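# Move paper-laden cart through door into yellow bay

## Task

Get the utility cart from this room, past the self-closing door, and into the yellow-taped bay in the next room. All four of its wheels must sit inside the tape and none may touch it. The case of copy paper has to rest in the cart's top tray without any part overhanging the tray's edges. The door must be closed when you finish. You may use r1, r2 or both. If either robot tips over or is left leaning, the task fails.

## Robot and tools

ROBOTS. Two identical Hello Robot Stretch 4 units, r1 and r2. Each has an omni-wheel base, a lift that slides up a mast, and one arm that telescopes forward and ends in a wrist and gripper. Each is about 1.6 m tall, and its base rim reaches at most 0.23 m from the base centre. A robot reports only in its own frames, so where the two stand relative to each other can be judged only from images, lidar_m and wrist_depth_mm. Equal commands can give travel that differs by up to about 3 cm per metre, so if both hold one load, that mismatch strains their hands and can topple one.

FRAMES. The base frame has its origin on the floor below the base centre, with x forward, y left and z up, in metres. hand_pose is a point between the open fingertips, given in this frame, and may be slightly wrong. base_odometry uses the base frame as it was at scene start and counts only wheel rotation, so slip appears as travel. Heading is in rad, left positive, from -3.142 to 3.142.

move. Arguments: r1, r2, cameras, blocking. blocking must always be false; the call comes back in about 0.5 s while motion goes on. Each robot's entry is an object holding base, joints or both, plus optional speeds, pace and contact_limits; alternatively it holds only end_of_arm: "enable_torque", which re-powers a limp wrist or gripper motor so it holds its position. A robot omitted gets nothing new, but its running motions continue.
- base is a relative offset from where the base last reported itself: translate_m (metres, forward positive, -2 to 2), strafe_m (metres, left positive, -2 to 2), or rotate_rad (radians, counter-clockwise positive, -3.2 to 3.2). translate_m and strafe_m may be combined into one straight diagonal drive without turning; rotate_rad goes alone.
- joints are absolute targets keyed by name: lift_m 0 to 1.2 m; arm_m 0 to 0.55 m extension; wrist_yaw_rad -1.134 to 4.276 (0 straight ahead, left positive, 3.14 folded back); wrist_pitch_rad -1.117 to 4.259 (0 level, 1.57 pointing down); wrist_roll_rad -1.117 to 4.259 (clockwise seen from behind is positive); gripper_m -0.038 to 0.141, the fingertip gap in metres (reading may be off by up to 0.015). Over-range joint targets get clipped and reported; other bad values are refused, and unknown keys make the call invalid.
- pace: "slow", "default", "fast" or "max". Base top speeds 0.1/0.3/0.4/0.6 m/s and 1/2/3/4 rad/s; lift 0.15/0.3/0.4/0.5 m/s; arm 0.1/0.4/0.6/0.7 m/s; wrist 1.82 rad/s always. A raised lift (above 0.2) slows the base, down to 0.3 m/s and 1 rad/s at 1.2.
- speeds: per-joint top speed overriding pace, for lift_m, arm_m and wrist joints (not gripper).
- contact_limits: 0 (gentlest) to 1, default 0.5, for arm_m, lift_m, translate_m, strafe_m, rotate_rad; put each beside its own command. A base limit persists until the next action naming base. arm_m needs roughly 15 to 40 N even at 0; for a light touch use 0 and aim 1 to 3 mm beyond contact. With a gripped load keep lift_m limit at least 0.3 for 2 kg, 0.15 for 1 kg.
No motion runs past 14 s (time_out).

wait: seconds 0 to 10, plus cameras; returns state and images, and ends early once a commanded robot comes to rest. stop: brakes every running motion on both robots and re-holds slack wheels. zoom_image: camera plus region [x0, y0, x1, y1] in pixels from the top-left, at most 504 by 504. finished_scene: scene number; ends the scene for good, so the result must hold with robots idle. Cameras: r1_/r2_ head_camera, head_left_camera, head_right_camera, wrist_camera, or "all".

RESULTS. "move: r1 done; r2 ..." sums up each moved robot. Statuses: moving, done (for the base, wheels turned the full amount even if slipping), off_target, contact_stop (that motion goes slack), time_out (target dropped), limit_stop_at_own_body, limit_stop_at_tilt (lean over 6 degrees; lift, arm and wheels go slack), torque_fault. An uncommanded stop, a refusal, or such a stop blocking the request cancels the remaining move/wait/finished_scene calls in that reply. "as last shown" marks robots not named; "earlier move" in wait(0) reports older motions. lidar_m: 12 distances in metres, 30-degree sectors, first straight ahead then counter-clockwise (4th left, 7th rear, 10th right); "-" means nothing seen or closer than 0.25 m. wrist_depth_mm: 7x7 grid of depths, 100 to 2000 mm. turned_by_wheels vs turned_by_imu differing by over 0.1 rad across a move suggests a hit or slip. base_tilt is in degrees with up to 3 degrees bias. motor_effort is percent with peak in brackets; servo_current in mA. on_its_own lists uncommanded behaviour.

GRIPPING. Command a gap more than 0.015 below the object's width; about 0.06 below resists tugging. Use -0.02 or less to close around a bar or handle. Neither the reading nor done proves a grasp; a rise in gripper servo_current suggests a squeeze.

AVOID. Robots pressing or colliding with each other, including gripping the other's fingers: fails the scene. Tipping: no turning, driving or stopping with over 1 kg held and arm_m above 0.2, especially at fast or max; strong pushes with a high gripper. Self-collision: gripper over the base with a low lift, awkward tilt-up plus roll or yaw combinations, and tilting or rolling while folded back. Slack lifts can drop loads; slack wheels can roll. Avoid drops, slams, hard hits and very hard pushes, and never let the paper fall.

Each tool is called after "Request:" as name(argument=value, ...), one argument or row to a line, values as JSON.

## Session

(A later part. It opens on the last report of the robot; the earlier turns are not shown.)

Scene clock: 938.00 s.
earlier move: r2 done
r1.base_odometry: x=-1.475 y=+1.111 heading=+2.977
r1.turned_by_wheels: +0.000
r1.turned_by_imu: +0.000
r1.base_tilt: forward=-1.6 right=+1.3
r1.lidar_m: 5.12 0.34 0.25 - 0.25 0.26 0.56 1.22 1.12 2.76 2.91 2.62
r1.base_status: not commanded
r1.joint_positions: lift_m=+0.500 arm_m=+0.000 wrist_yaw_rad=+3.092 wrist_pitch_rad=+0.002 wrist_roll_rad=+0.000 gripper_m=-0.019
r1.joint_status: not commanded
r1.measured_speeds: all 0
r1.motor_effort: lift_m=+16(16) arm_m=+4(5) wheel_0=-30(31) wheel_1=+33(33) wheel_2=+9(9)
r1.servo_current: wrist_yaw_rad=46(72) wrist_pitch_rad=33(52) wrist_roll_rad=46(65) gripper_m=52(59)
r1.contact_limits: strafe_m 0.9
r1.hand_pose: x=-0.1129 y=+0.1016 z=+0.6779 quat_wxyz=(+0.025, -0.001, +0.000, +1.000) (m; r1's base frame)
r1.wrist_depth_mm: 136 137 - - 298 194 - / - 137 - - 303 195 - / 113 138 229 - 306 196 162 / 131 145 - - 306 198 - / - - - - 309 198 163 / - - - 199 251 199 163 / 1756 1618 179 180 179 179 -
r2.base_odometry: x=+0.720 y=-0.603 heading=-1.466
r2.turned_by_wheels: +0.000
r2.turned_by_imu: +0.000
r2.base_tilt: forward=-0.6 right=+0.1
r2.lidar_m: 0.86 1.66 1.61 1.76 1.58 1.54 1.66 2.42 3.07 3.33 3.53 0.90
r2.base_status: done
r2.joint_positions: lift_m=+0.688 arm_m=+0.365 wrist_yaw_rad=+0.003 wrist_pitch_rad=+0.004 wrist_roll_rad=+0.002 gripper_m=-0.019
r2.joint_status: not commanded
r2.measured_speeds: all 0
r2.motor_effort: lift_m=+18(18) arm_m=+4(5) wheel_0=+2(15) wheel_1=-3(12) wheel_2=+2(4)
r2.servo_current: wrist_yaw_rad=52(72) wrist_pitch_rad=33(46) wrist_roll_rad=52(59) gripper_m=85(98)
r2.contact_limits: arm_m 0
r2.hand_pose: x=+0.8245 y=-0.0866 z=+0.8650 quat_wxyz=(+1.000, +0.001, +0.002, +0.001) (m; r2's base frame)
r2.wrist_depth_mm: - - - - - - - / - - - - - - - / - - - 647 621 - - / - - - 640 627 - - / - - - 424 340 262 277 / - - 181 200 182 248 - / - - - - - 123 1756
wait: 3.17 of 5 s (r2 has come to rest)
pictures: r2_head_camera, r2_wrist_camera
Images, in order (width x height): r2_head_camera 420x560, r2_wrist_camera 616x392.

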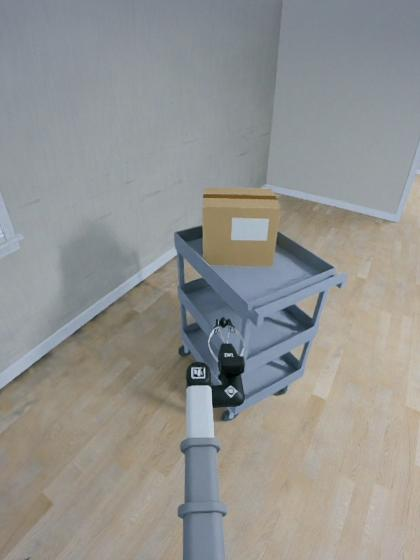

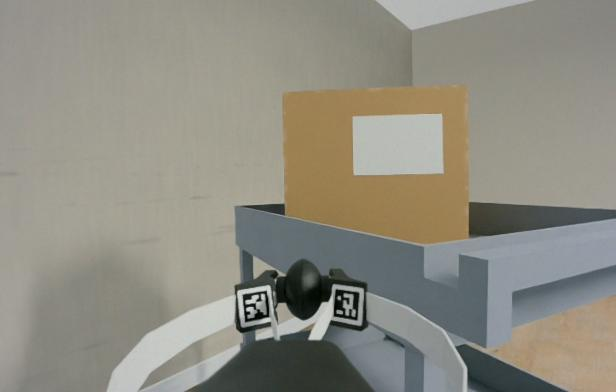

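Request:
move(
  blocking=false,
  cameras=["r2_head_camera","r2_head_left_camera","r2_head_right_camera"],
)

Scene clock: 962.53 s.
r1.base_odometry: x=-1.475 y=+1.111 heading=+2.977
r1.turned_by_wheels: +0.000
r1.turned_by_imu: +0.000
r1.base_tilt: forward=-1.6 right=+1.3
r1.lidar_m: 5.11 0.33 0.25 - 0.25 0.25 0.56 1.22 1.12 2.76 2.91 2.62
r1.base_status: not commanded
r1.joint_positions: lift_m=+0.500 arm_m=+0.000 wrist_yaw_rad=+3.092 wrist_pitch_rad=+0.002 wrist_roll_rad=+0.000 gripper_m=-0.019
r1.joint_status: not commanded
r1.measured_speeds: all 0
r1.motor_effort: lift_m=+16(16) arm_m=+5(5) wheel_0=-31(31) wheel_1=+33(33) wheel_2=+9(9)
r1.servo_current: wrist_yaw_rad=52(72) wrist_pitch_rad=39(52) wrist_roll_rad=52(65) gripper_m=46(59)
r1.contact_limits: strafe_m 0.9
r1.hand_pose: x=-0.1129 y=+0.1016 z=+0.6779 quat_wxyz=(+0.025, -0.001, +0.000, +1.000) (m; r1's base frame)
r1.wrist_depth_mm: 136 138 - - 298 193 - / - 138 - - 306 195 - / 113 138 229 - 304 196 161 / 132 145 - - 307 197 - / - - - - 307 198 163 / - - - 199 250 198 163 / 1708 1618 179 179 179 179 -
r2.base_odometry: x=+0.720 y=-0.603 heading=-1.466
r2.turned_by_wheels: +0.000
r2.turned_by_imu: +0.000
r2.base_tilt: forward=-0.6 right=+0.0
r2.lidar_m: 0.87 1.63 1.61 1.75 1.60 1.55 1.66 2.43 3.10 3.31 3.53 0.86
r2.base_status: done
r2.joint_positions: lift_m=+0.688 arm_m=+0.365 wrist_yaw_rad=+0.003 wrist_pitch_rad=+0.004 wrist_roll_rad=+0.002 gripper_m=-0.019
r2.joint_status: not commanded
r2.measured_speeds: all 0
r2.motor_effort: lift_m=+18(18) arm_m=+4(5) wheel_0=+2(15) wheel_1=-3(12) wheel_2=+2(4)
r2.servo_current: wrist_yaw_rad=52(72) wrist_pitch_rad=46(46) wrist_roll_rad=46(59) gripper_m=85(98)
r2.contact_limits: arm_m 0
r2.hand_pose: x=+0.8245 y=-0.0866 z=+0.8650 quat_wxyz=(+1.000, +0.001, +0.002, +0.001) (m; r2's base frame)
r2.wrist_depth_mm: - - - - - - - / - - - - - - - / - - - 640 627 - - / - - - 640 621 - - / - - - 427 343 298 277 / - - 181 201 181 248 - / - - - - - 122 1756
pictures: r2_head_camera, r2_head_left_camera, r2_head_right_camera
Images, in order (width x height): r2_head_camera 420x560, r2_head_left_camera 420x672, r2_head_right_camera 420x672.

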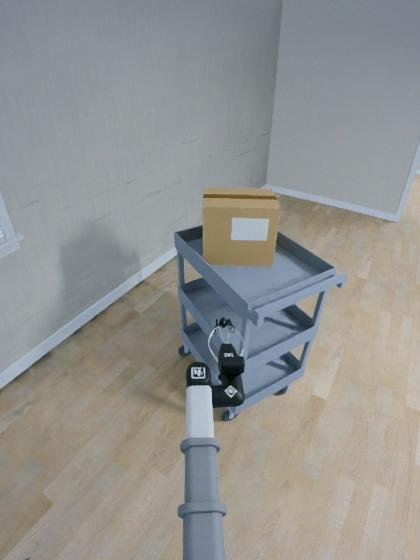

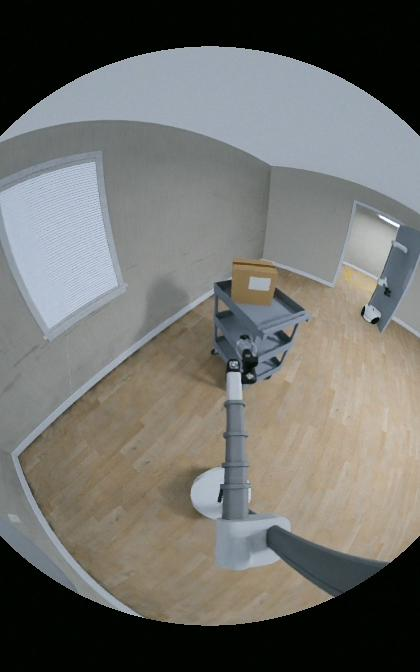

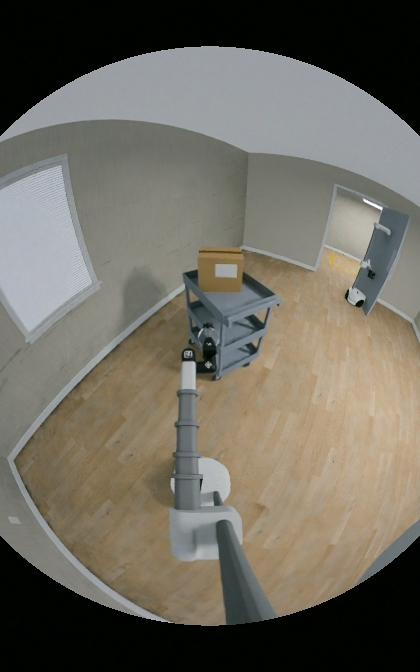

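Request:
move(
  blocking=false,
  cameras=[],
  r2={"base":{"translate_m":-0.25},"joints":{"wrist_roll_rad":1.57,"gripper_m":0.1}},
)

Request:
wait(
  seconds=3,
  cameras=[],
)

Request:
move(
  blocking=false,
  cameras=[],
  r2={"base":{"rotate_rad":0.5}},
)

Request:
wait(
  seconds=2,
  cameras=[],
)

Request:
move(
  blocking=false,
  cameras=[],
  r2={"base":{"strafe_m":-0.65,"translate_m":-0.06}},
)

Request:
wait(
  seconds=4,
  cameras=["r2_head_camera"],
)

Scene clock: 983.43 s.
move: r2 moving
r1: as last shown
r1.lidar_m: 5.12 0.31 0.25 - 0.25 0.25 0.51 1.19 1.11 2.76 2.89 2.62
r1.motor_effort: lift_m=+16(16) arm_m=+4(4) wheel_0=-31(31) wheel_1=+33(33) wheel_2=+9(9)
r1.servo_current: wrist_yaw_rad=39(59) wrist_pitch_rad=46(46) wrist_roll_rad=39(59) gripper_m=52(59)
r1.contact_limits: strafe_m 0.9
r1.wrist_depth_mm: 136 138 - - 300 194 - / - 138 - - 303 195 - / 113 138 230 - 304 197 162 / 132 145 - - 306 198 - / - - - - 307 198 163 / - - - 198 251 198 163 / 1756 1576 179 179 179 179 -
r2.base_odometry: x=+0.717 y=-0.572 heading=-1.466
r2.turned_by_wheels: +0.000
r2.turned_by_imu: +0.000
r2.base_tilt: forward=-0.7 right=+0.1
r2.lidar_m: 0.89 1.67 1.61 1.79 1.58 1.52 1.66 2.39 3.06 3.27 3.54 0.94
r2.base_status: translate_m moving
r2.joint_positions: lift_m=+0.688 arm_m=+0.365 wrist_yaw_rad=+0.003 wrist_pitch_rad=+0.004 wrist_roll_rad=+0.589 gripper_m=+0.005
r2.joint_status: wrist_roll_rad moving; gripper_m moving
r2.measured_speeds: translate_m=-0.120 strafe_m=+0.002 rotate_rad=-0.001 lift_m=+0.000 arm_m=+0.000 wrist_yaw_rad=+0.000 wrist_pitch_rad=+0.000 wrist_roll_rad=+1.820
r2.motor_effort: lift_m=+18(18) arm_m=+4(5) wheel_0=-10(10) wheel_1=-7(9) wheel_2=+12(12)
r2.servo_current: wrist_yaw_rad=39(59) wrist_pitch_rad=39(46) wrist_roll_rad=91(117) gripper_m=91(98)
r2.contact_limits: arm_m 0
r2.hand_pose: x=+0.8245 y=-0.0866 z=+0.8650 quat_wxyz=(+0.957, +0.290, +0.002, +0.001) (m; r2's base frame)
r2.wrist_depth_mm: - - - - - - - / - - - 654 647 - 436 / - - 668 654 634 298 427 / - - - 661 342 273 - / - - - 462 362 320 1808 / - - 184 193 182 334 - / - 115 - - - - -
pictures: none
No camera images: "cameras" was empty.

Scene clock: 985.23 s.
earlier move: r2 done
r1.base_odometry: x=-1.475 y=+1.111 heading=+2.977
r1.turned_by_wheels: +0.000
r1.turned_by_imu: +0.000
r1.base_tilt: forward=-1.6 right=+1.3
r1.lidar_m: 3.84 0.32 0.25 - 0.25 0.25 0.54 1.18 1.11 2.75 2.93 2.62
r1.base_status: not commanded
r1.joint_positions: lift_m=+0.500 arm_m=+0.000 wrist_yaw_rad=+3.092 wrist_pitch_rad=+0.002 wrist_roll_rad=+0.000 gripper_m=-0.019
r1.joint_status: not commanded
r1.measured_speeds: all 0
r1.motor_effort: lift_m=+16(16) arm_m=+4(5) wheel_0=-31(32) wheel_1=+33(33) wheel_2=+9(9)
r1.servo_current: wrist_yaw_rad=46(59) wrist_pitch_rad=39(52) wrist_roll_rad=65(65) gripper_m=59(59)
r1.contact_limits: strafe_m 0.9
r1.hand_pose: x=-0.1129 y=+0.1016 z=+0.6779 quat_wxyz=(+0.025, -0.001, +0.000, +1.000) (m; r1's base frame)
r1.wrist_depth_mm: 136 137 - - 300 193 - / - 138 - - 303 195 - / 113 138 230 - 304 196 162 / 131 145 - - 307 197 - / - - - - 309 198 163 / - - - 198 251 199 163 / 1756 1576 178 179 179 179 -
r2.base_odometry: x=+0.694 y=-0.355 heading=-1.466
r2.turned_by_wheels: +0.000
r2.turned_by_imu: +0.000
r2.base_tilt: forward=-0.6 right=+0.1
r2.lidar_m: 1.11 1.79 1.76 1.79 1.40 1.34 1.43 2.11 2.95 3.16 3.66 1.20
r2.base_status: done
r2.joint_positions: lift_m=+0.688 arm_m=+0.365 wrist_yaw_rad=+0.003 wrist_pitch_rad=+0.004 wrist_roll_rad=+1.568 gripper_m=+0.100
r2.joint_status: all done
r2.measured_speeds: all 0
r2.motor_effort: lift_m=+18(18) arm_m=+4(5) wheel_0=-4(10) wheel_1=-3(9) wheel_2=+3(13)
r2.servo_current: wrist_yaw_rad=52(59) wrist_pitch_rad=39(52) wrist_roll_rad=46(117) gripper_m=52(130)
r2.contact_limits: arm_m 0
r2.hand_pose: x=+0.8245 y=-0.0866 z=+0.8650 quat_wxyz=(+0.708, +0.706, +0.002, +0.000) (m; r2's base frame)
r2.wrist_depth_mm: - - - - - 691 1160 / - - - 627 - 621 917 / - - 891 866 1229 544 549 / - - 878 891 - - - / - - - - - 1661 1118 / - - 189 - 185 1499 1182 / - - - - - - 1205
wait: 1.80 of 3 s (r2 has come to rest)
pictures: none
No camera images: "cameras" was empty.

Scene clock: 985.73 s.
move: r2 moving
r1: as last shown
r1.lidar_m: 3.82 0.33 0.25 - 0.25 0.25 0.54 1.20 1.09 2.76 2.91 2.62
r1.motor_effort: lift_m=+16(16) arm_m=+4(5) wheel_0=-31(31) wheel_1=+33(33) wheel_2=+9(9)
r1.servo_current: wrist_yaw_rad=46(65) wrist_pitch_rad=39(46) wrist_roll_rad=39(65) gripper_m=52(59)
r1.contact_limits: strafe_m 0.9
r1.wrist_depth_mm: 136 138 - - 300 194 - / - 138 - - 303 195 - / 113 138 230 - 304 197 162 / 131 144 - - 307 197 - / - - - - 307 197 163 / - - - 199 251 198 163 / 1756 1661 179 180 179 179 -
r2.base_odometry: x=+0.694 y=-0.355 heading=-1.215
r2.turned_by_wheels: +0.251
r2.turned_by_imu: +0.244
r2.base_tilt: forward=-0.7 right=+0.1
r2.lidar_m: 1.44 1.74 1.82 1.55 1.35 1.38 1.67 2.95 2.97 3.59 3.69 1.09
r2.base_status: rotate_rad moving
r2.joint_positions: lift_m=+0.688 arm_m=+0.365 wrist_yaw_rad=+0.002 wrist_pitch_rad=+0.004 wrist_roll_rad=+1.568 gripper_m=+0.100
r2.joint_status: not commanded
r2.measured_speeds: translate_m=+0.001 strafe_m=-0.001 rotate_rad=+0.971 lift_m=+0.000 arm_m=+0.000 wrist_yaw_rad=+0.000 wrist_pitch_rad=+0.000 wrist_roll_rad=+0.000
r2.motor_effort: lift_m=+18(18) arm_m=+5(5) wheel_0=-12(12) wheel_1=-8(10) wheel_2=-10(12)
r2.servo_current: wrist_yaw_rad=52(59) wrist_pitch_rad=46(46) wrist_roll_rad=46(65) gripper_m=52(52)
r2.contact_limits: arm_m 0
r2.hand_pose: x=+0.8244 y=-0.0867 z=+0.8650 quat_wxyz=(+0.708, +0.706, +0.002, -0.001) (m; r2's base frame)
r2.wrist_depth_mm: - - 798 627 - - - / - - - 831 - 1499 - / - - - - - 1618 1138 / - - - - - 1618 1229 / - - - - - 1499 1182 / - - 188 - 185 1430 1205 / - - - - - - 1182
pictures: none
No camera images: "cameras" was empty.

Scene clock: 986.53 s.
earlier move: r2 done
r1.base_odometry: x=-1.475 y=+1.111 heading=+2.977
r1.turned_by_wheels: +0.000
r1.turned_by_imu: +0.000
r1.base_tilt: forward=-1.6 right=+1.3
r1.lidar_m: 3.83 0.31 0.25 - 0.25 0.25 0.54 1.20 1.10 2.76 2.92 2.63
r1.base_status: not commanded
r1.joint_positions: lift_m=+0.500 arm_m=+0.000 wrist_yaw_rad=+3.092 wrist_pitch_rad=+0.002 wrist_roll_rad=+0.000 gripper_m=-0.019
r1.joint_status: not commanded
r1.measured_speeds: all 0
r1.motor_effort: lift_m=+16(16) arm_m=+4(5) wheel_0=-30(31) wheel_1=+33(33) wheel_2=+9(9)
r1.servo_current: wrist_yaw_rad=46(65) wrist_pitch_rad=46(46) wrist_roll_rad=39(65) gripper_m=52(59)
r1.contact_limits: strafe_m 0.9
r1.hand_pose: x=-0.1129 y=+0.1016 z=+0.6779 quat_wxyz=(+0.025, -0.001, +0.000, +1.000) (m; r1's base frame)
r1.wrist_depth_mm: 136 137 - - 298 193 - / - 138 - - 303 195 - / 113 138 230 - 306 195 162 / 132 145 - - 309 197 - / - - - - 310 198 163 / - - - 198 251 198 163 / 1708 1661 179 180 178 179 -
r2.base_odometry: x=+0.694 y=-0.355 heading=-0.967
r2.turned_by_wheels: +0.248
r2.turned_by_imu: +0.242
r2.base_tilt: forward=-0.7 right=+0.1
r2.lidar_m: 1.81 1.75 1.83 1.40 1.35 1.44 2.08 2.95 3.12 3.69 1.21 1.09
r2.base_status: done
r2.joint_positions: lift_m=+0.688 arm_m=+0.365 wrist_yaw_rad=+0.002 wrist_pitch_rad=+0.004 wrist_roll_rad=+1.568 gripper_m=+0.100
r2.joint_status: not commanded
r2.measured_speeds: all 0
r2.motor_effort: lift_m=+18(18) arm_m=+4(5) wheel_0=-1(12) wheel_1=-3(10) wheel_2=-3(12)
r2.servo_current: wrist_yaw_rad=65(65) wrist_pitch_rad=39(46) wrist_roll_rad=39(65) gripper_m=52(59)
r2.contact_limits: arm_m 0
r2.hand_pose: x=+0.8245 y=-0.0867 z=+0.8650 quat_wxyz=(+0.708, +0.706, +0.002, -0.001) (m; r2's base frame)
r2.wrist_depth_mm: - - - - - 1576 1182 / - - - - - 1618 1182 / - - - - - 1499 1182 / - - - - - - 1205 / 1336 1366 1336 1336 - - 1229 / 1281 1281 193 1308 185 - 1229 / 1205 1205 1229 - - - 1138
wait: 0.80 of 2 s (r2 has come to rest)
pictures: none
No camera images: "cameras" was empty.

Scene clock: 987.03 s.
move: r2 moving
r1: as last shown
r1.lidar_m: 3.76 0.33 0.25 - 0.25 0.25 0.55 1.22 1.12 2.76 2.90 2.60
r1.servo_current: wrist_yaw_rad=52(59) wrist_pitch_rad=46(46) wrist_roll_rad=52(65) gripper_m=52(59)
r1.contact_limits: strafe_m 0.9
r1.wrist_depth_mm: 135 137 - - 298 193 - / - 138 - - 303 195 - / 113 138 229 - 306 197 162 / 131 145 - - 307 198 - / - - - - 309 198 163 / - - - 198 250 198 163 / 1756 1618 179 180 179 179 -
r2.base_odometry: x=+0.664 y=-0.372 heading=-0.967
r2.turned_by_wheels: +0.000
r2.turned_by_imu: +0.000
r2.base_tilt: forward=-0.6 right=+0.1
r2.lidar_m: 1.83 1.78 1.89 1.43 1.38 1.47 2.12 2.93 3.12 3.63 1.23 1.11
r2.base_status: translate_m moving; strafe_m moving
r2.joint_positions: lift_m=+0.688 arm_m=+0.365 wrist_yaw_rad=+0.002 wrist_pitch_rad=+0.004 wrist_roll_rad=+1.568 gripper_m=+0.100
r2.joint_status: not commanded
r2.measured_speeds: translate_m=-0.011 strafe_m=-0.133 rotate_rad=-0.002 lift_m=+0.000 arm_m=+0.000 wrist_yaw_rad=+0.000 wrist_pitch_rad=+0.000 wrist_roll_rad=+0.000
r2.motor_effort: lift_m=+18(18) arm_m=+4(5) wheel_0=+8(12) wheel_1=-12(12) wheel_2=+5(6)
r2.servo_current: wrist_yaw_rad=46(59) wrist_pitch_rad=39(46) wrist_roll_rad=46(59) gripper_m=59(59)
r2.contact_limits: arm_m 0
r2.hand_pose: x=+0.8245 y=-0.0867 z=+0.8650 quat_wxyz=(+0.708, +0.706, +0.002, -0.001) (m; r2's base frame)
r2.wrist_depth_mm: - - - - - 1576 1182 / - - - - - 1576 1182 / - - - - - 1464 1205 / - - - - - - 1205 / 1336 1366 1366 1336 - - 1205 / 1308 1281 193 1308 185 - 1205 / 1229 1229 1229 - - - 1118
pictures: none
No camera images: "cameras" was empty.

Scene clock: 990.10 s.
earlier move: r2 done
r1.base_odometry: x=-1.475 y=+1.111 heading=+2.977
r1.turned_by_wheels: +0.000
r1.turned_by_imu: +0.000
r1.base_tilt: forward=-1.6 right=+1.3
r1.lidar_m: 3.06 0.34 0.25 - 0.25 0.25 0.55 1.22 1.12 2.75 2.91 2.63
r1.base_status: not commanded
r1.joint_positions: lift_m=+0.500 arm_m=+0.000 wrist_yaw_rad=+3.092 wrist_pitch_rad=+0.002 wrist_roll_rad=+0.000 gripper_m=-0.019
r1.joint_status: not commanded
r1.measured_speeds: all 0
r1.motor_effort: lift_m=+16(16) arm_m=+4(5) wheel_0=-31(31) wheel_1=+33(33) wheel_2=+9(9)
r1.servo_current: wrist_yaw_rad=46(78) wrist_pitch_rad=39(52) wrist_roll_rad=59(65) gripper_m=52(59)
r1.contact_limits: strafe_m 0.9
r1.hand_pose: x=-0.1129 y=+0.1016 z=+0.6779 quat_wxyz=(+0.025, -0.001, +0.000, +1.000) (m; r1's base frame)
r1.wrist_depth_mm: 136 138 - - 300 195 - / - 138 - - 303 196 - / 113 138 230 - 306 196 162 / 132 145 - - 307 196 - / - - - - 309 198 163 / - - - 198 251 198 163 / 1708 1618 179 179 179 179 -
r2.base_odometry: x=+0.125 y=-0.675 heading=-0.967
r2.turned_by_wheels: +0.000
r2.turned_by_imu: +0.001
r2.base_tilt: forward=-0.7 right=+0.1
r2.lidar_m: 0.92 2.08 2.26 1.97 1.90 2.03 2.69 2.59 2.76 3.03 3.07 0.95
r2.base_status: done
r2.joint_positions: lift_m=+0.688 arm_m=+0.365 wrist_yaw_rad=+0.002 wrist_pitch_rad=+0.004 wrist_roll_rad=+1.568 gripper_m=+0.100
r2.joint_status: not commanded
r2.measured_speeds: all 0
r2.motor_effort: lift_m=+18(18) arm_m=+5(5) wheel_0=+1(12) wheel_1=-2(12) wheel_2=+6(8)
r2.servo_current: wrist_yaw_rad=59(65) wrist_pitch_rad=46(52) wrist_roll_rad=39(59) gripper_m=46(59)
r2.contact_limits: arm_m 0
r2.hand_pose: x=+0.8245 y=-0.0867 z=+0.8650 quat_wxyz=(+0.708, +0.706, +0.002, -0.001) (m; r2's base frame)
r2.wrist_depth_mm: - - - 373 - 842 - / - - 615 373 960 - - / - - 668 375 976 - - / - - 723 375 377 - - / - - - 322 379 389 387 / - - 189 162 185 1537 1205 / - - - - - - 1182
wait: 3.07 of 4 s (r2 has come to rest)
pictures: r2_head_camera
Images, in order (width x height): r2_head_camera 420x560.

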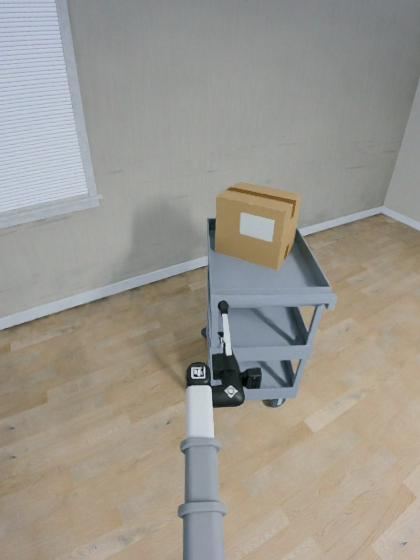

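Request:
move(
  blocking=false,
  cameras=[],
  r2={"base":{"strafe_m":-0.11},"pace":"slow"},
)

Request:
wait(
  seconds=3,
  cameras=["r2_head_camera"],
)

Request:
move(
  blocking=false,
  cameras=[],
  r2={"base":{"translate_m":0.085},"pace":"slow"},
)

Request:
wait(
  seconds=3,
  cameras=["r2_head_camera","r2_wrist_camera"],
)

Scene clock: 997.53 s.
move: r2 moving
r1: as last shown
r1.lidar_m: 3.05 0.31 0.25 - 0.25 0.26 0.57 1.21 1.11 2.73 2.91 2.63
r1.motor_effort: lift_m=+16(16) arm_m=+4(5) wheel_0=-30(31) wheel_1=+33(33) wheel_2=+9(9)
r1.servo_current: wrist_yaw_rad=33(65) wrist_pitch_rad=39(46) wrist_roll_rad=46(65) gripper_m=52(59)
r1.contact_limits: strafe_m 0.9
r1.wrist_depth_mm: 135 138 - - 298 193 - / - 138 - - 304 196 - / 113 138 229 - 304 196 162 / 131 144 - - 307 197 - / - - - - 309 198 163 / - - - 198 251 198 163 / 1756 1618 179 180 179 179 -
r2.base_odometry: x=+0.114 y=-0.683 heading=-0.967
r2.turned_by_wheels: +0.000
r2.turned_by_imu: +0.000
r2.base_tilt: forward=-0.7 right=+0.0
r2.lidar_m: 0.92 2.10 2.25 1.99 1.89 2.01 2.65 2.61 2.76 3.03 3.05 0.97
r2.base_status: strafe_m moving
r2.joint_positions: lift_m=+0.688 arm_m=+0.365 wrist_yaw_rad=+0.002 wrist_pitch_rad=+0.004 wrist_roll_rad=+1.568 gripper_m=+0.100
r2.joint_status: not commanded
r2.measured_speeds: translate_m=+0.000 strafe_m=-0.057 rotate_rad=-0.001 lift_m=+0.000 arm_m=+0.000 wrist_yaw_rad=+0.000 wrist_pitch_rad=+0.000 wrist_roll_rad=+0.000
r2.motor_effort: lift_m=+18(18) arm_m=+5(5) wheel_0=+8(11) wheel_1=-9(9) wheel_2=+1(5)
r2.servo_current: wrist_yaw_rad=52(59) wrist_pitch_rad=46(46) wrist_roll_rad=46(52) gripper_m=52(52)
r2.contact_limits: arm_m 0
r2.hand_pose: x=+0.8245 y=-0.0867 z=+0.8650 quat_wxyz=(+0.708, +0.706, +0.002, -0.001) (m; r2's base frame)
r2.wrist_depth_mm: - - - 370 - - - / - - 603 375 960 - - / - - 661 375 960 - - / - - 723 377 377 - - / - - - 319 379 389 387 / - - 188 322 186 1499 1182 / - - - - - - 1205
pictures: none
No camera images: "cameras" was empty.

Scene clock: 999.27 s.
earlier move: r2 done
r1.base_odometry: x=-1.475 y=+1.111 heading=+2.977
r1.turned_by_wheels: +0.000
r1.turned_by_imu: +0.000
r1.base_tilt: forward=-1.6 right=+1.3
r1.lidar_m: 2.98 0.32 0.25 - 0.25 0.25 0.55 1.20 1.10 2.75 2.91 2.62
r1.base_status: not commanded
r1.joint_positions: lift_m=+0.500 arm_m=+0.000 wrist_yaw_rad=+3.092 wrist_pitch_rad=+0.002 wrist_roll_rad=+0.000 gripper_m=-0.019
r1.joint_status: not commanded
r1.measured_speeds: all 0
r1.motor_effort: lift_m=+16(16) arm_m=+4(5) wheel_0=-30(31) wheel_1=+33(33) wheel_2=+9(9)
r1.servo_current: wrist_yaw_rad=46(72) wrist_pitch_rad=46(52) wrist_roll_rad=52(65) gripper_m=52(59)
r1.contact_limits: strafe_m 0.9
r1.hand_pose: x=-0.1129 y=+0.1016 z=+0.6779 quat_wxyz=(+0.025, -0.001, +0.000, +1.000) (m; r1's base frame)
r1.wrist_depth_mm: 136 137 - - 297 193 - / - 138 - - 304 195 - / 113 138 230 - 304 196 162 / 132 144 - - 307 198 - / - - - - 309 198 163 / - - - 198 250 200 163 / 1708 1618 179 179 179 179 -
r2.base_odometry: x=+0.035 y=-0.737 heading=-0.967
r2.turned_by_wheels: +0.000
r2.turned_by_imu: +0.001
r2.base_tilt: forward=-0.7 right=+0.0
r2.lidar_m: 0.89 2.15 2.32 2.09 1.98 2.12 2.62 2.55 2.73 2.94 2.97 0.92
r2.base_status: done
r2.joint_positions: lift_m=+0.688 arm_m=+0.365 wrist_yaw_rad=+0.002 wrist_pitch_rad=+0.004 wrist_roll_rad=+1.568 gripper_m=+0.100
r2.joint_status: not commanded
r2.measured_speeds: all 0
r2.motor_effort: lift_m=+18(18) arm_m=+4(5) wheel_0=+4(13) wheel_1=-3(9) wheel_2=+0(5)
r2.servo_current: wrist_yaw_rad=46(59) wrist_pitch_rad=46(52) wrist_roll_rad=46(65) gripper_m=52(59)
r2.contact_limits: arm_m 0
r2.hand_pose: x=+0.8245 y=-0.0867 z=+0.8650 quat_wxyz=(+0.708, +0.706, +0.002, -0.001) (m; r2's base frame)
r2.wrist_depth_mm: - - - 366 - 1756 - / - - 759 370 373 904 - / - - 609 373 960 - - / - - 661 375 377 - - / - - 723 375 379 - - / - - 188 320 187 559 504 / - - - - 389 392 1078
wait: 1.73 of 3 s (r2 has come to rest)
pictures: r2_head_camera
Images, in order (width x height): r2_head_camera 420x560.

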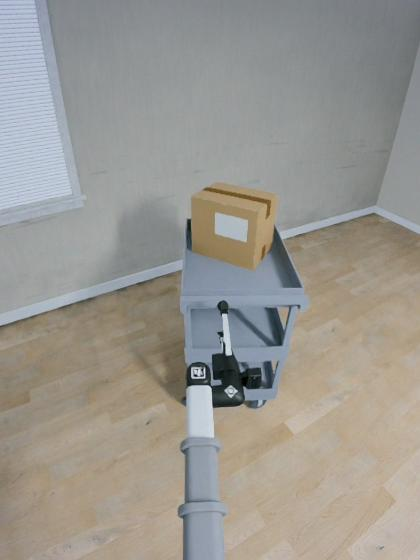

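Scene clock: 999.77 s.
move: r2 moving
r1: as last shown
r1.base_tilt: forward=-1.5 right=+1.3
r1.lidar_m: 2.94 0.33 0.25 - 0.25 0.25 0.53 1.21 1.09 2.75 2.88 2.63
r1.motor_effort: lift_m=+16(16) arm_m=+4(5) wheel_0=-31(31) wheel_1=+33(33) wheel_2=+9(9)
r1.servo_current: wrist_yaw_rad=52(65) wrist_pitch_rad=46(52) wrist_roll_rad=52(52) gripper_m=46(52)
r1.contact_limits: strafe_m 0.9
r1.wrist_depth_mm: 136 137 - - 298 194 - / - 138 - - 303 195 - / 113 138 229 - 304 196 161 / 132 144 - - 306 198 - / - - - - 309 198 163 / - - - 199 250 198 163 / 1756 1661 179 180 179 179 -
r2.base_odometry: x=+0.042 y=-0.747 heading=-0.966
r2.turned_by_wheels: +0.000
r2.turned_by_imu: +0.000
r2.base_tilt: forward=-0.7 right=+0.0
r2.lidar_m: 0.88 2.13 2.30 2.06 2.00 2.12 2.65 2.56 2.74 2.93 2.99 0.95
r2.base_status: translate_m moving
r2.joint_positions: lift_m=+0.688 arm_m=+0.365 wrist_yaw_rad=+0.002 wrist_pitch_rad=+0.004 wrist_roll_rad=+1.568 gripper_m=+0.100
r2.joint_status: not commanded
r2.measured_speeds: translate_m=+0.048 strafe_m=+0.000 rotate_rad=-0.003 lift_m=+0.000 arm_m=+0.000 wrist_yaw_rad=+0.000 wrist_pitch_rad=+0.000 wrist_roll_rad=+0.000
r2.motor_effort: lift_m=+18(18) arm_m=+4(5) wheel_0=+5(9) wheel_1=+5(7) wheel_2=-9(11)
r2.servo_current: wrist_yaw_rad=52(52) wrist_pitch_rad=39(46) wrist_roll_rad=46(52) gripper_m=52(52)
r2.contact_limits: arm_m 0
r2.hand_pose: x=+0.8245 y=-0.0867 z=+0.8650 quat_wxyz=(+0.708, +0.706, +0.002, -0.001) (m; r2's base frame)
r2.wrist_depth_mm: - - - 357 - 1808 - / - - 741 359 946 891 - / - - 597 362 960 - - / - - 647 362 366 - - / - - 715 366 368 - - / - - 188 309 188 683 504 / - - - - 377 379 382
pictures: none
No camera images: "cameras" was empty.

Scene clock: 1001.40 s.
earlier move: r2 done
r1.base_odometry: x=-1.475 y=+1.111 heading=+2.977
r1.turned_by_wheels: +0.000
r1.turned_by_imu: +0.000
r1.base_tilt: forward=-1.6 right=+1.3
r1.lidar_m: 2.92 0.28 0.25 - 0.25 0.25 0.53 1.23 1.10 2.74 2.88 2.64
r1.base_status: not commanded
r1.joint_positions: lift_m=+0.500 arm_m=+0.000 wrist_yaw_rad=+3.092 wrist_pitch_rad=+0.002 wrist_roll_rad=+0.000 gripper_m=-0.019
r1.joint_status: not commanded
r1.measured_speeds: all 0
r1.motor_effort: lift_m=+16(16) arm_m=+4(5) wheel_0=-30(31) wheel_1=+33(33) wheel_2=+9(9)
r1.servo_current: wrist_yaw_rad=46(65) wrist_pitch_rad=39(52) wrist_roll_rad=46(72) gripper_m=52(59)
r1.contact_limits: strafe_m 0.9
r1.hand_pose: x=-0.1129 y=+0.1016 z=+0.6779 quat_wxyz=(+0.025, -0.001, +0.000, +1.000) (m; r1's base frame)
r1.wrist_depth_mm: 136 137 - - 300 193 - / - 138 - - 303 195 - / 113 138 229 - 306 196 162 / 132 145 - - 306 198 - / - - - - 312 198 163 / - - - 198 250 198 163 / 1756 1618 179 179 179 180 -
r2.base_odometry: x=+0.083 y=-0.807 heading=-0.966
r2.turned_by_wheels: +0.000
r2.turned_by_imu: +0.001
r2.base_tilt: forward=-0.7 right=+0.1
r2.lidar_m: 0.83 2.06 2.26 2.10 2.05 2.15 2.69 2.63 2.79 2.92 2.97 0.83
r2.base_status: done
r2.joint_positions: lift_m=+0.688 arm_m=+0.365 wrist_yaw_rad=+0.002 wrist_pitch_rad=+0.004 wrist_roll_rad=+1.568 gripper_m=+0.100
r2.joint_status: not commanded
r2.measured_speeds: all 0
r2.motor_effort: lift_m=+18(18) arm_m=+4(5) wheel_0=+5(10) wheel_1=+5(7) wheel_2=-6(11)
r2.servo_current: wrist_yaw_rad=52(59) wrist_pitch_rad=33(52) wrist_roll_rad=39(59) gripper_m=46(59)
r2.contact_limits: arm_m 0
r2.hand_pose: x=+0.8245 y=-0.0867 z=+0.8650 quat_wxyz=(+0.708, +0.706, +0.002, -0.001) (m; r2's base frame)
r2.wrist_depth_mm: - - - 285 287 1808 - / - - 609 287 289 831 - / - - 525 287 289 - - / - - 574 290 291 - - / - - 627 234 293 - - / - - 189 234 193 1397 500 / - - - - - - 1138
wait: 1.63 of 3 s (r2 has come to rest)
pictures: r2_head_camera, r2_wrist_camera
Images, in order (width x height): r2_head_camera 420x560, r2_wrist_camera 616x392.

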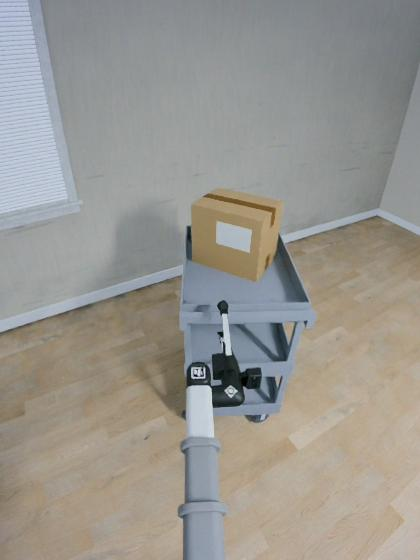

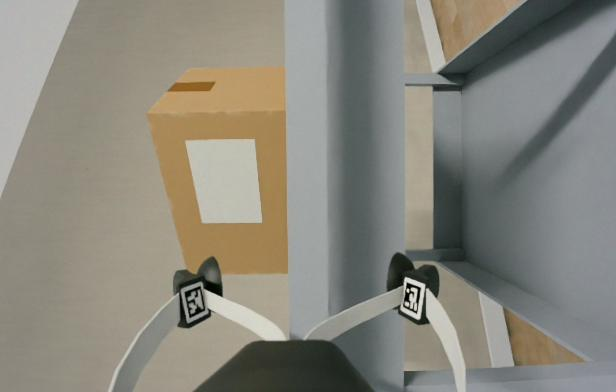

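Request:
move(
  blocking=false,
  cameras=[],
  r2={"base":{"translate_m":0.05},"pace":"slow","contact_limits":{"translate_m":0.1}},
)

Request:
wait(
  seconds=3,
  cameras=["r2_head_camera","r2_wrist_camera"],
)

Scene clock: 1015.23 s.
move: r2 moving
r1: as last shown
r1.lidar_m: 2.94 0.33 0.25 - 0.25 0.25 0.53 1.23 1.10 2.75 2.91 2.63
r1.motor_effort: lift_m=+16(16) arm_m=+4(4) wheel_0=-31(31) wheel_1=+33(33) wheel_2=+9(9)
r1.servo_current: wrist_yaw_rad=65(65) wrist_pitch_rad=39(46) wrist_roll_rad=39(59) gripper_m=52(59)
r1.contact_limits: strafe_m 0.9
r1.wrist_depth_mm: 135 138 - - 300 194 - / - 138 - - 304 195 - / 113 138 229 - 306 196 162 / 132 144 - - 304 197 - / - - - - 309 198 163 / - - - 199 251 198 163 / 1708 1618 179 180 179 179 -
r2.base_odometry: x=+0.090 y=-0.817 heading=-0.966
r2.turned_by_wheels: +0.000
r2.turned_by_imu: +0.000
r2.base_tilt: forward=-0.7 right=+0.1
r2.lidar_m: 0.81 2.05 2.22 2.12 2.05 2.18 2.71 2.64 2.79 2.92 2.98 0.85
r2.base_status: translate_m moving
r2.joint_positions: lift_m=+0.688 arm_m=+0.365 wrist_yaw_rad=+0.002 wrist_pitch_rad=+0.004 wrist_roll_rad=+1.568 gripper_m=+0.100
r2.joint_status: not commanded
r2.measured_speeds: translate_m=+0.048 strafe_m=+0.000 rotate_rad=+0.000 lift_m=+0.000 arm_m=+0.000 wrist_yaw_rad=+0.000 wrist_pitch_rad=+0.000 wrist_roll_rad=+0.000
r2.motor_effort: lift_m=+18(18) arm_m=+4(5) wheel_0=+3(9) wheel_1=+6(7) wheel_2=-10(10)
r2.servo_current: wrist_yaw_rad=39(65) wrist_pitch_rad=39(52) wrist_roll_rad=39(59) gripper_m=59(59)
r2.contact_limits: arm_m 0; translate_m 0.1
r2.hand_pose: x=+0.8245 y=-0.0867 z=+0.8650 quat_wxyz=(+0.708, +0.706, +0.002, -0.001) (m; r2's base frame)
r2.wrist_depth_mm: - - - 274 273 1808 - / - - 585 277 276 831 - / - 525 521 277 279 878 - / - - 569 279 281 891 - / - - 627 282 282 - - / - - 188 224 193 1397 500 / - - - - - - 1118
pictures: none
No camera images: "cameras" was empty.

Scene clock: 1016.43 s.
earlier move: r2 done
r1.base_odometry: x=-1.475 y=+1.111 heading=+2.977
r1.turned_by_wheels: +0.000
r1.turned_by_imu: +0.000
r1.base_tilt: forward=-1.6 right=+1.3
r1.lidar_m: 2.95 0.32 0.25 - 0.25 0.27 0.56 1.21 1.13 2.74 2.86 2.63
r1.base_status: not commanded
r1.joint_positions: lift_m=+0.500 arm_m=+0.000 wrist_yaw_rad=+3.092 wrist_pitch_rad=+0.002 wrist_roll_rad=+0.000 gripper_m=-0.019
r1.joint_status: not commanded
r1.measured_speeds: all 0
r1.motor_effort: lift_m=+16(16) arm_m=+4(5) wheel_0=-30(31) wheel_1=+33(33) wheel_2=+9(9)
r1.servo_current: wrist_yaw_rad=39(65) wrist_pitch_rad=46(52) wrist_roll_rad=65(65) gripper_m=59(59)
r1.contact_limits: strafe_m 0.9
r1.hand_pose: x=-0.1129 y=+0.1016 z=+0.6779 quat_wxyz=(+0.025, -0.001, +0.000, +1.000) (m; r1's base frame)
r1.wrist_depth_mm: 136 137 - - 298 194 - / - 138 - - 304 195 - / 113 138 229 - 303 196 161 / 132 145 - - 307 196 - / - - - - 310 198 163 / - - - 199 250 199 163 / 1708 1661 179 180 179 179 -
r2.base_odometry: x=+0.111 y=-0.848 heading=-0.966
r2.turned_by_wheels: +0.000
r2.turned_by_imu: +0.001
r2.base_tilt: forward=-0.6 right=+0.1
r2.lidar_m: 0.77 2.02 2.17 2.10 2.07 2.21 2.77 2.67 2.82 2.92 2.96 0.82
r2.base_status: done
r2.joint_positions: lift_m=+0.688 arm_m=+0.365 wrist_yaw_rad=+0.002 wrist_pitch_rad=+0.004 wrist_roll_rad=+1.568 gripper_m=+0.100
r2.joint_status: not commanded
r2.measured_speeds: all 0
r2.motor_effort: lift_m=+18(18) arm_m=+5(5) wheel_0=+5(9) wheel_1=+6(7) wheel_2=-7(10)
r2.servo_current: wrist_yaw_rad=52(65) wrist_pitch_rad=46(52) wrist_roll_rad=46(59) gripper_m=46(59)
r2.contact_limits: arm_m 0; translate_m 0.1
r2.hand_pose: x=+0.8245 y=-0.0867 z=+0.8650 quat_wxyz=(+0.708, +0.706, +0.002, -0.001) (m; r2's base frame)
r2.wrist_depth_mm: - - - 179 236 1537 - / - - 521 180 238 820 - / - 480 480 181 241 842 - / - - 530 182 241 842 - / - - 574 183 244 854 - / - - 189 185 193 - 496 / - - - - - - 1205
wait: 1.20 of 3 s (r2 has come to rest)
pictures: r2_head_camera, r2_wrist_camera
Images, in order (width x height): r2_head_camera 420x560, r2_wrist_camera 616x392.

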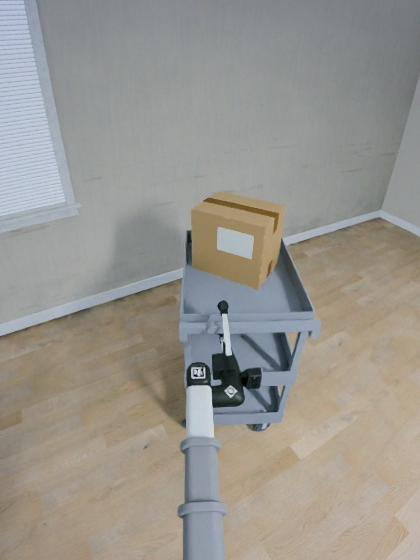

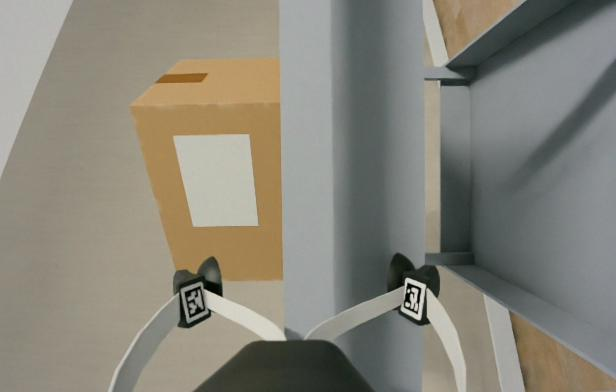

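Request:
move(
  blocking=false,
  cameras=[],
  r2={"base":{"translate_m":0.015},"pace":"slow","contact_limits":{"translate_m":0.1}},
)

Request:
wait(
  seconds=1,
  cameras=[],
)

Request:
move(
  blocking=false,
  cameras=[],
  r2={"joints":{"gripper_m":-0.03}},
)

Request:
wait(
  seconds=2.5,
  cameras=[],
)

Request:
move(
  blocking=false,
  cameras=[],
  r2={"base":{"translate_m":-0.12,"strafe_m":0.28},"pace":"slow"},
)

Request:
wait(
  seconds=5,
  cameras=["r2_head_camera"],
)

Scene clock: 1024.43 s.
move: r2 moving
r1: as last shown
r1.lidar_m: 2.93 0.32 0.25 - 0.25 0.25 0.58 1.21 1.12 2.76 2.92 2.64
r1.servo_current: wrist_yaw_rad=52(52) wrist_pitch_rad=39(46) wrist_roll_rad=52(59) gripper_m=52(59)
r1.contact_limits: strafe_m 0.9
r1.wrist_depth_mm: 136 138 - - 300 194 - / - 138 - - 300 195 - / 113 138 229 - 306 197 162 / 132 145 - - 307 198 - / - - - - 309 198 163 / - - - 198 250 198 163 / 1661 1661 179 180 179 179 -
r2.base_odometry: x=+0.118 y=-0.857 heading=-0.966
r2.turned_by_wheels: +0.000
r2.turned_by_imu: +0.001
r2.base_tilt: forward=-0.7 right=+0.1
r2.lidar_m: 0.75 2.02 2.16 2.14 2.06 2.21 2.74 2.70 2.85 2.89 2.95 0.80
r2.base_status: translate_m moving
r2.joint_positions: lift_m=+0.688 arm_m=+0.365 wrist_yaw_rad=+0.002 wrist_pitch_rad=+0.004 wrist_roll_rad=+1.568 gripper_m=+0.100
r2.joint_status: not commanded
r2.measured_speeds: translate_m=+0.029 strafe_m=+0.000 rotate_rad=+0.000 lift_m=+0.000 arm_m=+0.000 wrist_yaw_rad=+0.000 wrist_pitch_rad=+0.000 wrist_roll_rad=+0.000
r2.motor_effort: lift_m=+18(18) arm_m=+4(5) wheel_0=+9(10) wheel_1=+4(9) wheel_2=-9(12)
r2.servo_current: wrist_yaw_rad=39(59) wrist_pitch_rad=39(46) wrist_roll_rad=39(52) gripper_m=52(59)
r2.contact_limits: arm_m 0; translate_m 0.1
r2.hand_pose: x=+0.8244 y=-0.0869 z=+0.8650 quat_wxyz=(+0.708, +0.706, +0.002, -0.001) (m; r2's base frame)
r2.wrist_depth_mm: - - - 178 237 1576 - / - - 521 179 237 820 - / - 480 480 180 240 842 - / - - 525 181 241 842 - / - - 580 182 242 - - / - - 189 183 194 554 496 / - - - - - - 1205
pictures: none
No camera images: "cameras" was empty.

Scene clock: 1024.97 s.
earlier move: r2 done
r1.base_odometry: x=-1.475 y=+1.111 heading=+2.977
r1.turned_by_wheels: +0.000
r1.turned_by_imu: +0.000
r1.base_tilt: forward=-1.5 right=+1.3
r1.lidar_m: 2.94 0.32 0.25 - 0.25 0.25 0.57 1.22 1.11 2.77 2.93 2.61
r1.base_status: not commanded
r1.joint_positions: lift_m=+0.500 arm_m=+0.000 wrist_yaw_rad=+3.092 wrist_pitch_rad=+0.002 wrist_roll_rad=+0.000 gripper_m=-0.019
r1.joint_status: not commanded
r1.measured_speeds: all 0
r1.motor_effort: lift_m=+16(16) arm_m=+4(5) wheel_0=-31(31) wheel_1=+33(33) wheel_2=+9(9)
r1.servo_current: wrist_yaw_rad=46(59) wrist_pitch_rad=39(46) wrist_roll_rad=39(59) gripper_m=46(59)
r1.contact_limits: strafe_m 0.9
r1.hand_pose: x=-0.1129 y=+0.1016 z=+0.6779 quat_wxyz=(+0.025, -0.001, +0.000, +1.000) (m; r1's base frame)
r1.wrist_depth_mm: 135 138 - - 298 194 - / - 138 - - 303 195 - / 113 138 229 - 304 195 162 / 131 145 - - 307 197 - / - - - - 309 199 163 / - - - 199 251 199 163 / 1708 1618 179 180 179 180 -
r2.base_odometry: x=+0.120 y=-0.860 heading=-0.966
r2.turned_by_wheels: +0.000
r2.turned_by_imu: +0.000
r2.base_tilt: forward=-0.7 right=+0.1
r2.lidar_m: 0.78 2.01 2.16 2.14 2.06 2.20 2.77 2.70 2.84 2.91 2.97 0.80
r2.base_status: done
r2.joint_positions: lift_m=+0.688 arm_m=+0.365 wrist_yaw_rad=+0.001 wrist_pitch_rad=+0.004 wrist_roll_rad=+1.568 gripper_m=+0.100
r2.joint_status: not commanded
r2.measured_speeds: all 0
r2.motor_effort: lift_m=+18(18) arm_m=+4(5) wheel_0=+3(10) wheel_1=+4(9) wheel_2=-9(12)
r2.servo_current: wrist_yaw_rad=52(59) wrist_pitch_rad=39(46) wrist_roll_rad=46(59) gripper_m=46(59)
r2.contact_limits: arm_m 0; translate_m 0.1
r2.hand_pose: x=+0.8243 y=-0.0871 z=+0.8650 quat_wxyz=(+0.708, +0.706, +0.002, -0.001) (m; r2's base frame)
r2.wrist_depth_mm: - - - 179 238 1618 - / - - 521 180 238 820 - / - 480 480 182 241 842 - / - - 530 182 242 842 - / - - 580 183 244 - - / - - 188 184 194 661 492 / - - - - - - 1205
wait: 0.53 of 1 s (r2 has come to rest)
pictures: none
No camera images: "cameras" was empty.

Scene clock: 1025.47 s.
move: r2 moving
r1: as last shown
r1.base_tilt: forward=-1.6 right=+1.3
r1.lidar_m: 2.95 0.31 0.25 - 0.25 0.26 0.54 1.20 1.12 2.74 2.93 2.63
r1.motor_effort: lift_m=+16(16) arm_m=+4(5) wheel_0=-30(31) wheel_1=+33(33) wheel_2=+9(9)
r1.servo_current: wrist_yaw_rad=46(52) wrist_pitch_rad=46(52) wrist_roll_rad=65(65) gripper_m=59(59)
r1.contact_limits: strafe_m 0.9
r1.wrist_depth_mm: 136 137 - - 298 194 - / - 138 - - 304 195 - / 113 138 229 - 306 196 162 / 132 144 - - 307 198 - / - - - - 312 198 163 / - - - 199 250 198 163 / 1756 1618 179 179 179 179 -
r2.base_odometry: x=+0.120 y=-0.860 heading=-0.966
r2.turned_by_wheels: +0.000
r2.turned_by_imu: +0.000
r2.base_tilt: forward=-0.7 right=+0.1
r2.lidar_m: 0.79 2.04 2.15 2.14 2.08 2.19 2.76 2.68 2.86 2.92 2.95 0.80
r2.base_status: not commanded
r2.joint_positions: lift_m=+0.688 arm_m=+0.365 wrist_yaw_rad=+0.001 wrist_pitch_rad=+0.004 wrist_roll_rad=+1.568 gripper_m=+0.083
r2.joint_status: gripper_m moving
r2.measured_speeds: all 0
r2.motor_effort: lift_m=+18(18) arm_m=+4(5) wheel_0=+3(4) wheel_1=+4(5) wheel_2=-9(9)
r2.servo_current: wrist_yaw_rad=33(52) wrist_pitch_rad=46(46) wrist_roll_rad=46(52) gripper_m=117(124)
r2.contact_limits: arm_m 0; translate_m 0.1
r2.hand_pose: x=+0.8243 y=-0.0871 z=+0.8650 quat_wxyz=(+0.708, +0.706, +0.002, -0.001) (m; r2's base frame)
r2.wrist_depth_mm: - - - 179 237 1661 - / - - 521 180 239 820 - / - 480 480 181 240 831 - / - 525 530 182 243 854 - / - - 580 184 243 - - / - - 191 185 193 - 488 / - - - - - - 1182
pictures: none
No camera images: "cameras" was empty.

Scene clock: 1026.97 s.
earlier move: r2 done
r1.base_odometry: x=-1.475 y=+1.111 heading=+2.977
r1.turned_by_wheels: +0.000
r1.turned_by_imu: +0.000
r1.base_tilt: forward=-1.6 right=+1.3
r1.lidar_m: 2.96 0.32 0.25 - 0.25 0.25 0.54 1.22 1.11 2.75 2.89 2.62
r1.base_status: not commanded
r1.joint_positions: lift_m=+0.500 arm_m=+0.000 wrist_yaw_rad=+3.092 wrist_pitch_rad=+0.002 wrist_roll_rad=+0.000 gripper_m=-0.019
r1.joint_status: not commanded
r1.measured_speeds: all 0
r1.motor_effort: lift_m=+16(16) arm_m=+4(5) wheel_0=-31(31) wheel_1=+33(33) wheel_2=+9(9)
r1.servo_current: wrist_yaw_rad=78(78) wrist_pitch_rad=46(52) wrist_roll_rad=59(65) gripper_m=52(59)
r1.contact_limits: strafe_m 0.9
r1.hand_pose: x=-0.1129 y=+0.1016 z=+0.6779 quat_wxyz=(+0.025, -0.001, +0.000, +1.000) (m; r1's base frame)
r1.wrist_depth_mm: 136 138 - - 300 193 - / - 138 - - 303 195 - / 113 138 229 - 303 196 163 / 131 144 - - 307 198 - / - - - - 309 198 163 / - - - 198 251 198 163 / 1756 1576 180 180 179 178 -
r2.base_odometry: x=+0.120 y=-0.860 heading=-0.966
r2.turned_by_wheels: +0.000
r2.turned_by_imu: +0.000
r2.base_tilt: forward=-0.6 right=+0.1
r2.lidar_m: 0.77 2.01 2.14 2.13 2.07 2.22 2.76 2.69 2.84 2.90 2.97 0.80
r2.base_status: not commanded
r2.joint_positions: lift_m=+0.688 arm_m=+0.365 wrist_yaw_rad=+0.001 wrist_pitch_rad=+0.005 wrist_roll_rad=+1.568 gripper_m=-0.028
r2.joint_status: all done
r2.measured_speeds: all 0
r2.motor_effort: lift_m=+18(18) arm_m=+4(5) wheel_0=+1(4) wheel_1=+3(5) wheel_2=-5(9)
r2.servo_current: wrist_yaw_rad=59(59) wrist_pitch_rad=39(52) wrist_roll_rad=46(59) gripper_m=137(325)
r2.contact_limits: arm_m 0; translate_m 0.1
r2.hand_pose: x=+0.8243 y=-0.0872 z=+0.8648 quat_wxyz=(+0.708, +0.706, +0.002, -0.001) (m; r2's base frame)
r2.wrist_depth_mm: - - - 167 226 723 - / - - 492 169 229 820 - / - 473 473 170 229 831 - / - 517 521 230 231 820 - / - - 585 172 232 - - / - - 182 173 178 585 480 / - - - - - - 1205
wait: 1.50 of 2.5 s (r2 has come to rest)
pictures: none
No camera images: "cameras" was empty.

Scene clock: 1027.47 s.
move: r2 moving
r1: as last shown
r1.lidar_m: 2.94 0.33 0.25 - 0.25 0.25 0.55 1.23 1.09 2.76 2.90 2.64
r1.servo_current: wrist_yaw_rad=59(78) wrist_pitch_rad=33(46) wrist_roll_rad=46(59) gripper_m=46(59)
r1.contact_limits: strafe_m 0.9
r1.wrist_depth_mm: 136 137 - - 298 194 - / - 138 - - 301 196 - / 113 138 229 - 306 196 162 / 131 145 - - 307 198 - / - - - - 309 198 163 / - - - 199 250 198 163 / 1708 1618 179 180 179 179 -
r2.base_odometry: x=+0.126 y=-0.850 heading=-0.966
r2.turned_by_wheels: +0.000
r2.turned_by_imu: +0.000
r2.base_tilt: forward=-0.6 right=+0.1
r2.lidar_m: 0.75 1.98 2.17 2.11 2.06 2.17 2.79 2.70 2.82 2.90 2.97 0.79
r2.base_status: translate_m moving; strafe_m moving
r2.joint_positions: lift_m=+0.688 arm_m=+0.365 wrist_yaw_rad=+0.001 wrist_pitch_rad=+0.005 wrist_roll_rad=+1.568 gripper_m=-0.028
r2.joint_status: not commanded
r2.measured_speeds: translate_m=-0.018 strafe_m=+0.045 rotate_rad=-0.002 lift_m=+0.000 arm_m=+0.000 wrist_yaw_rad=+0.000 wrist_pitch_rad=+0.000 wrist_roll_rad=+0.000
r2.motor_effort: lift_m=+18(18) arm_m=+4(5) wheel_0=-8(13) wheel_1=+6(6) wheel_2=+6(7)
r2.servo_current: wrist_yaw_rad=46(59) wrist_pitch_rad=46(46) wrist_roll_rad=46(59) gripper_m=130(137)
r2.contact_limits: arm_m 0
r2.hand_pose: x=+0.8243 y=-0.0872 z=+0.8648 quat_wxyz=(+0.708, +0.706, +0.002, -0.001) (m; r2's base frame)
r2.wrist_depth_mm: - - - 169 229 707 - / - - 500 170 229 809 - / - 473 473 171 230 842 - / - 517 517 229 231 831 - / - - 574 173 232 - - / - - 182 173 178 - 488 / - - - - - - 1160
pictures: none
No camera images: "cameras" was empty.

Scene clock: 1031.30 s.
earlier move: r2 done
r1.base_odometry: x=-1.475 y=+1.111 heading=+2.977
r1.turned_by_wheels: +0.000
r1.turned_by_imu: +0.000
r1.base_tilt: forward=-1.6 right=+1.3
r1.lidar_m: 3.26 0.31 0.25 - 0.25 0.25 0.55 1.24 1.10 2.75 2.92 2.72
r1.base_status: not commanded
r1.joint_positions: lift_m=+0.500 arm_m=+0.000 wrist_yaw_rad=+3.092 wrist_pitch_rad=+0.002 wrist_roll_rad=+0.000 gripper_m=-0.019
r1.joint_status: not commanded
r1.measured_speeds: all 0
r1.motor_effort: lift_m=+16(16) arm_m=+4(5) wheel_0=-31(31) wheel_1=+33(33) wheel_2=+9(9)
r1.servo_current: wrist_yaw_rad=52(78) wrist_pitch_rad=46(52) wrist_roll_rad=46(65) gripper_m=52(65)
r1.contact_limits: strafe_m 0.9
r1.hand_pose: x=-0.1129 y=+0.1016 z=+0.6779 quat_wxyz=(+0.025, -0.001, +0.000, +1.000) (m; r1's base frame)
r1.wrist_depth_mm: 136 137 - - 297 193 - / - 138 - - 301 196 - / 114 138 229 - 306 196 162 / 131 145 - - 309 197 - / - - - - 309 198 163 / - - - 199 250 198 163 / 1708 1618 179 180 179 179 -
r2.base_odometry: x=+0.282 y=-0.602 heading=-0.966
r2.turned_by_wheels: +0.000
r2.turned_by_imu: -0.002
r2.base_tilt: forward=-0.7 right=+0.0
r2.lidar_m: 0.76 1.99 2.17 1.82 1.75 1.90 2.69 2.70 2.87 3.17 3.24 0.71
r2.base_status: done
r2.joint_positions: lift_m=+0.688 arm_m=+0.365 wrist_yaw_rad=-0.003 wrist_pitch_rad=+0.005 wrist_roll_rad=+1.568 gripper_m=-0.028
r2.joint_status: not commanded
r2.measured_speeds: all 0
r2.motor_effort: lift_m=+18(18) arm_m=+4(5) wheel_0=-7(17) wheel_1=+3(6) wheel_2=+2(9)
r2.servo_current: wrist_yaw_rad=59(65) wrist_pitch_rad=39(59) wrist_roll_rad=46(65) gripper_m=124(143)
r2.contact_limits: arm_m 0
r2.hand_pose: x=+0.8240 y=-0.0883 z=+0.8648 quat_wxyz=(+0.708, +0.706, +0.001, -0.003) (m; r2's base frame)
r2.wrist_depth_mm: - 389 382 122 175 - - / - 452 436 128 185 - - / - 492 512 137 196 - - / - - 603 145 208 - - / - - - 153 224 1537 480 / - - 183 164 179 1397 1205 / - - - - 259 278 293
wait: 3.83 of 5 s (r2 has come to rest)
pictures: r2_head_camera
Images, in order (width x height): r2_head_camera 420x560.

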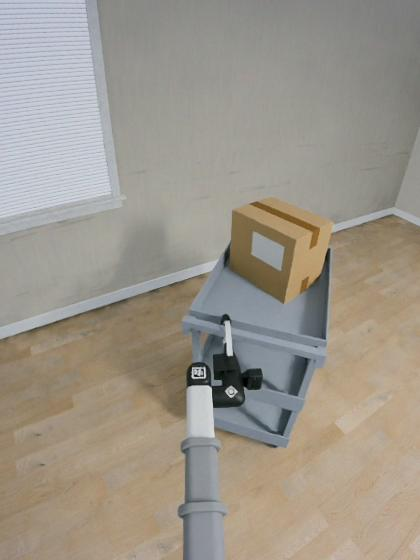

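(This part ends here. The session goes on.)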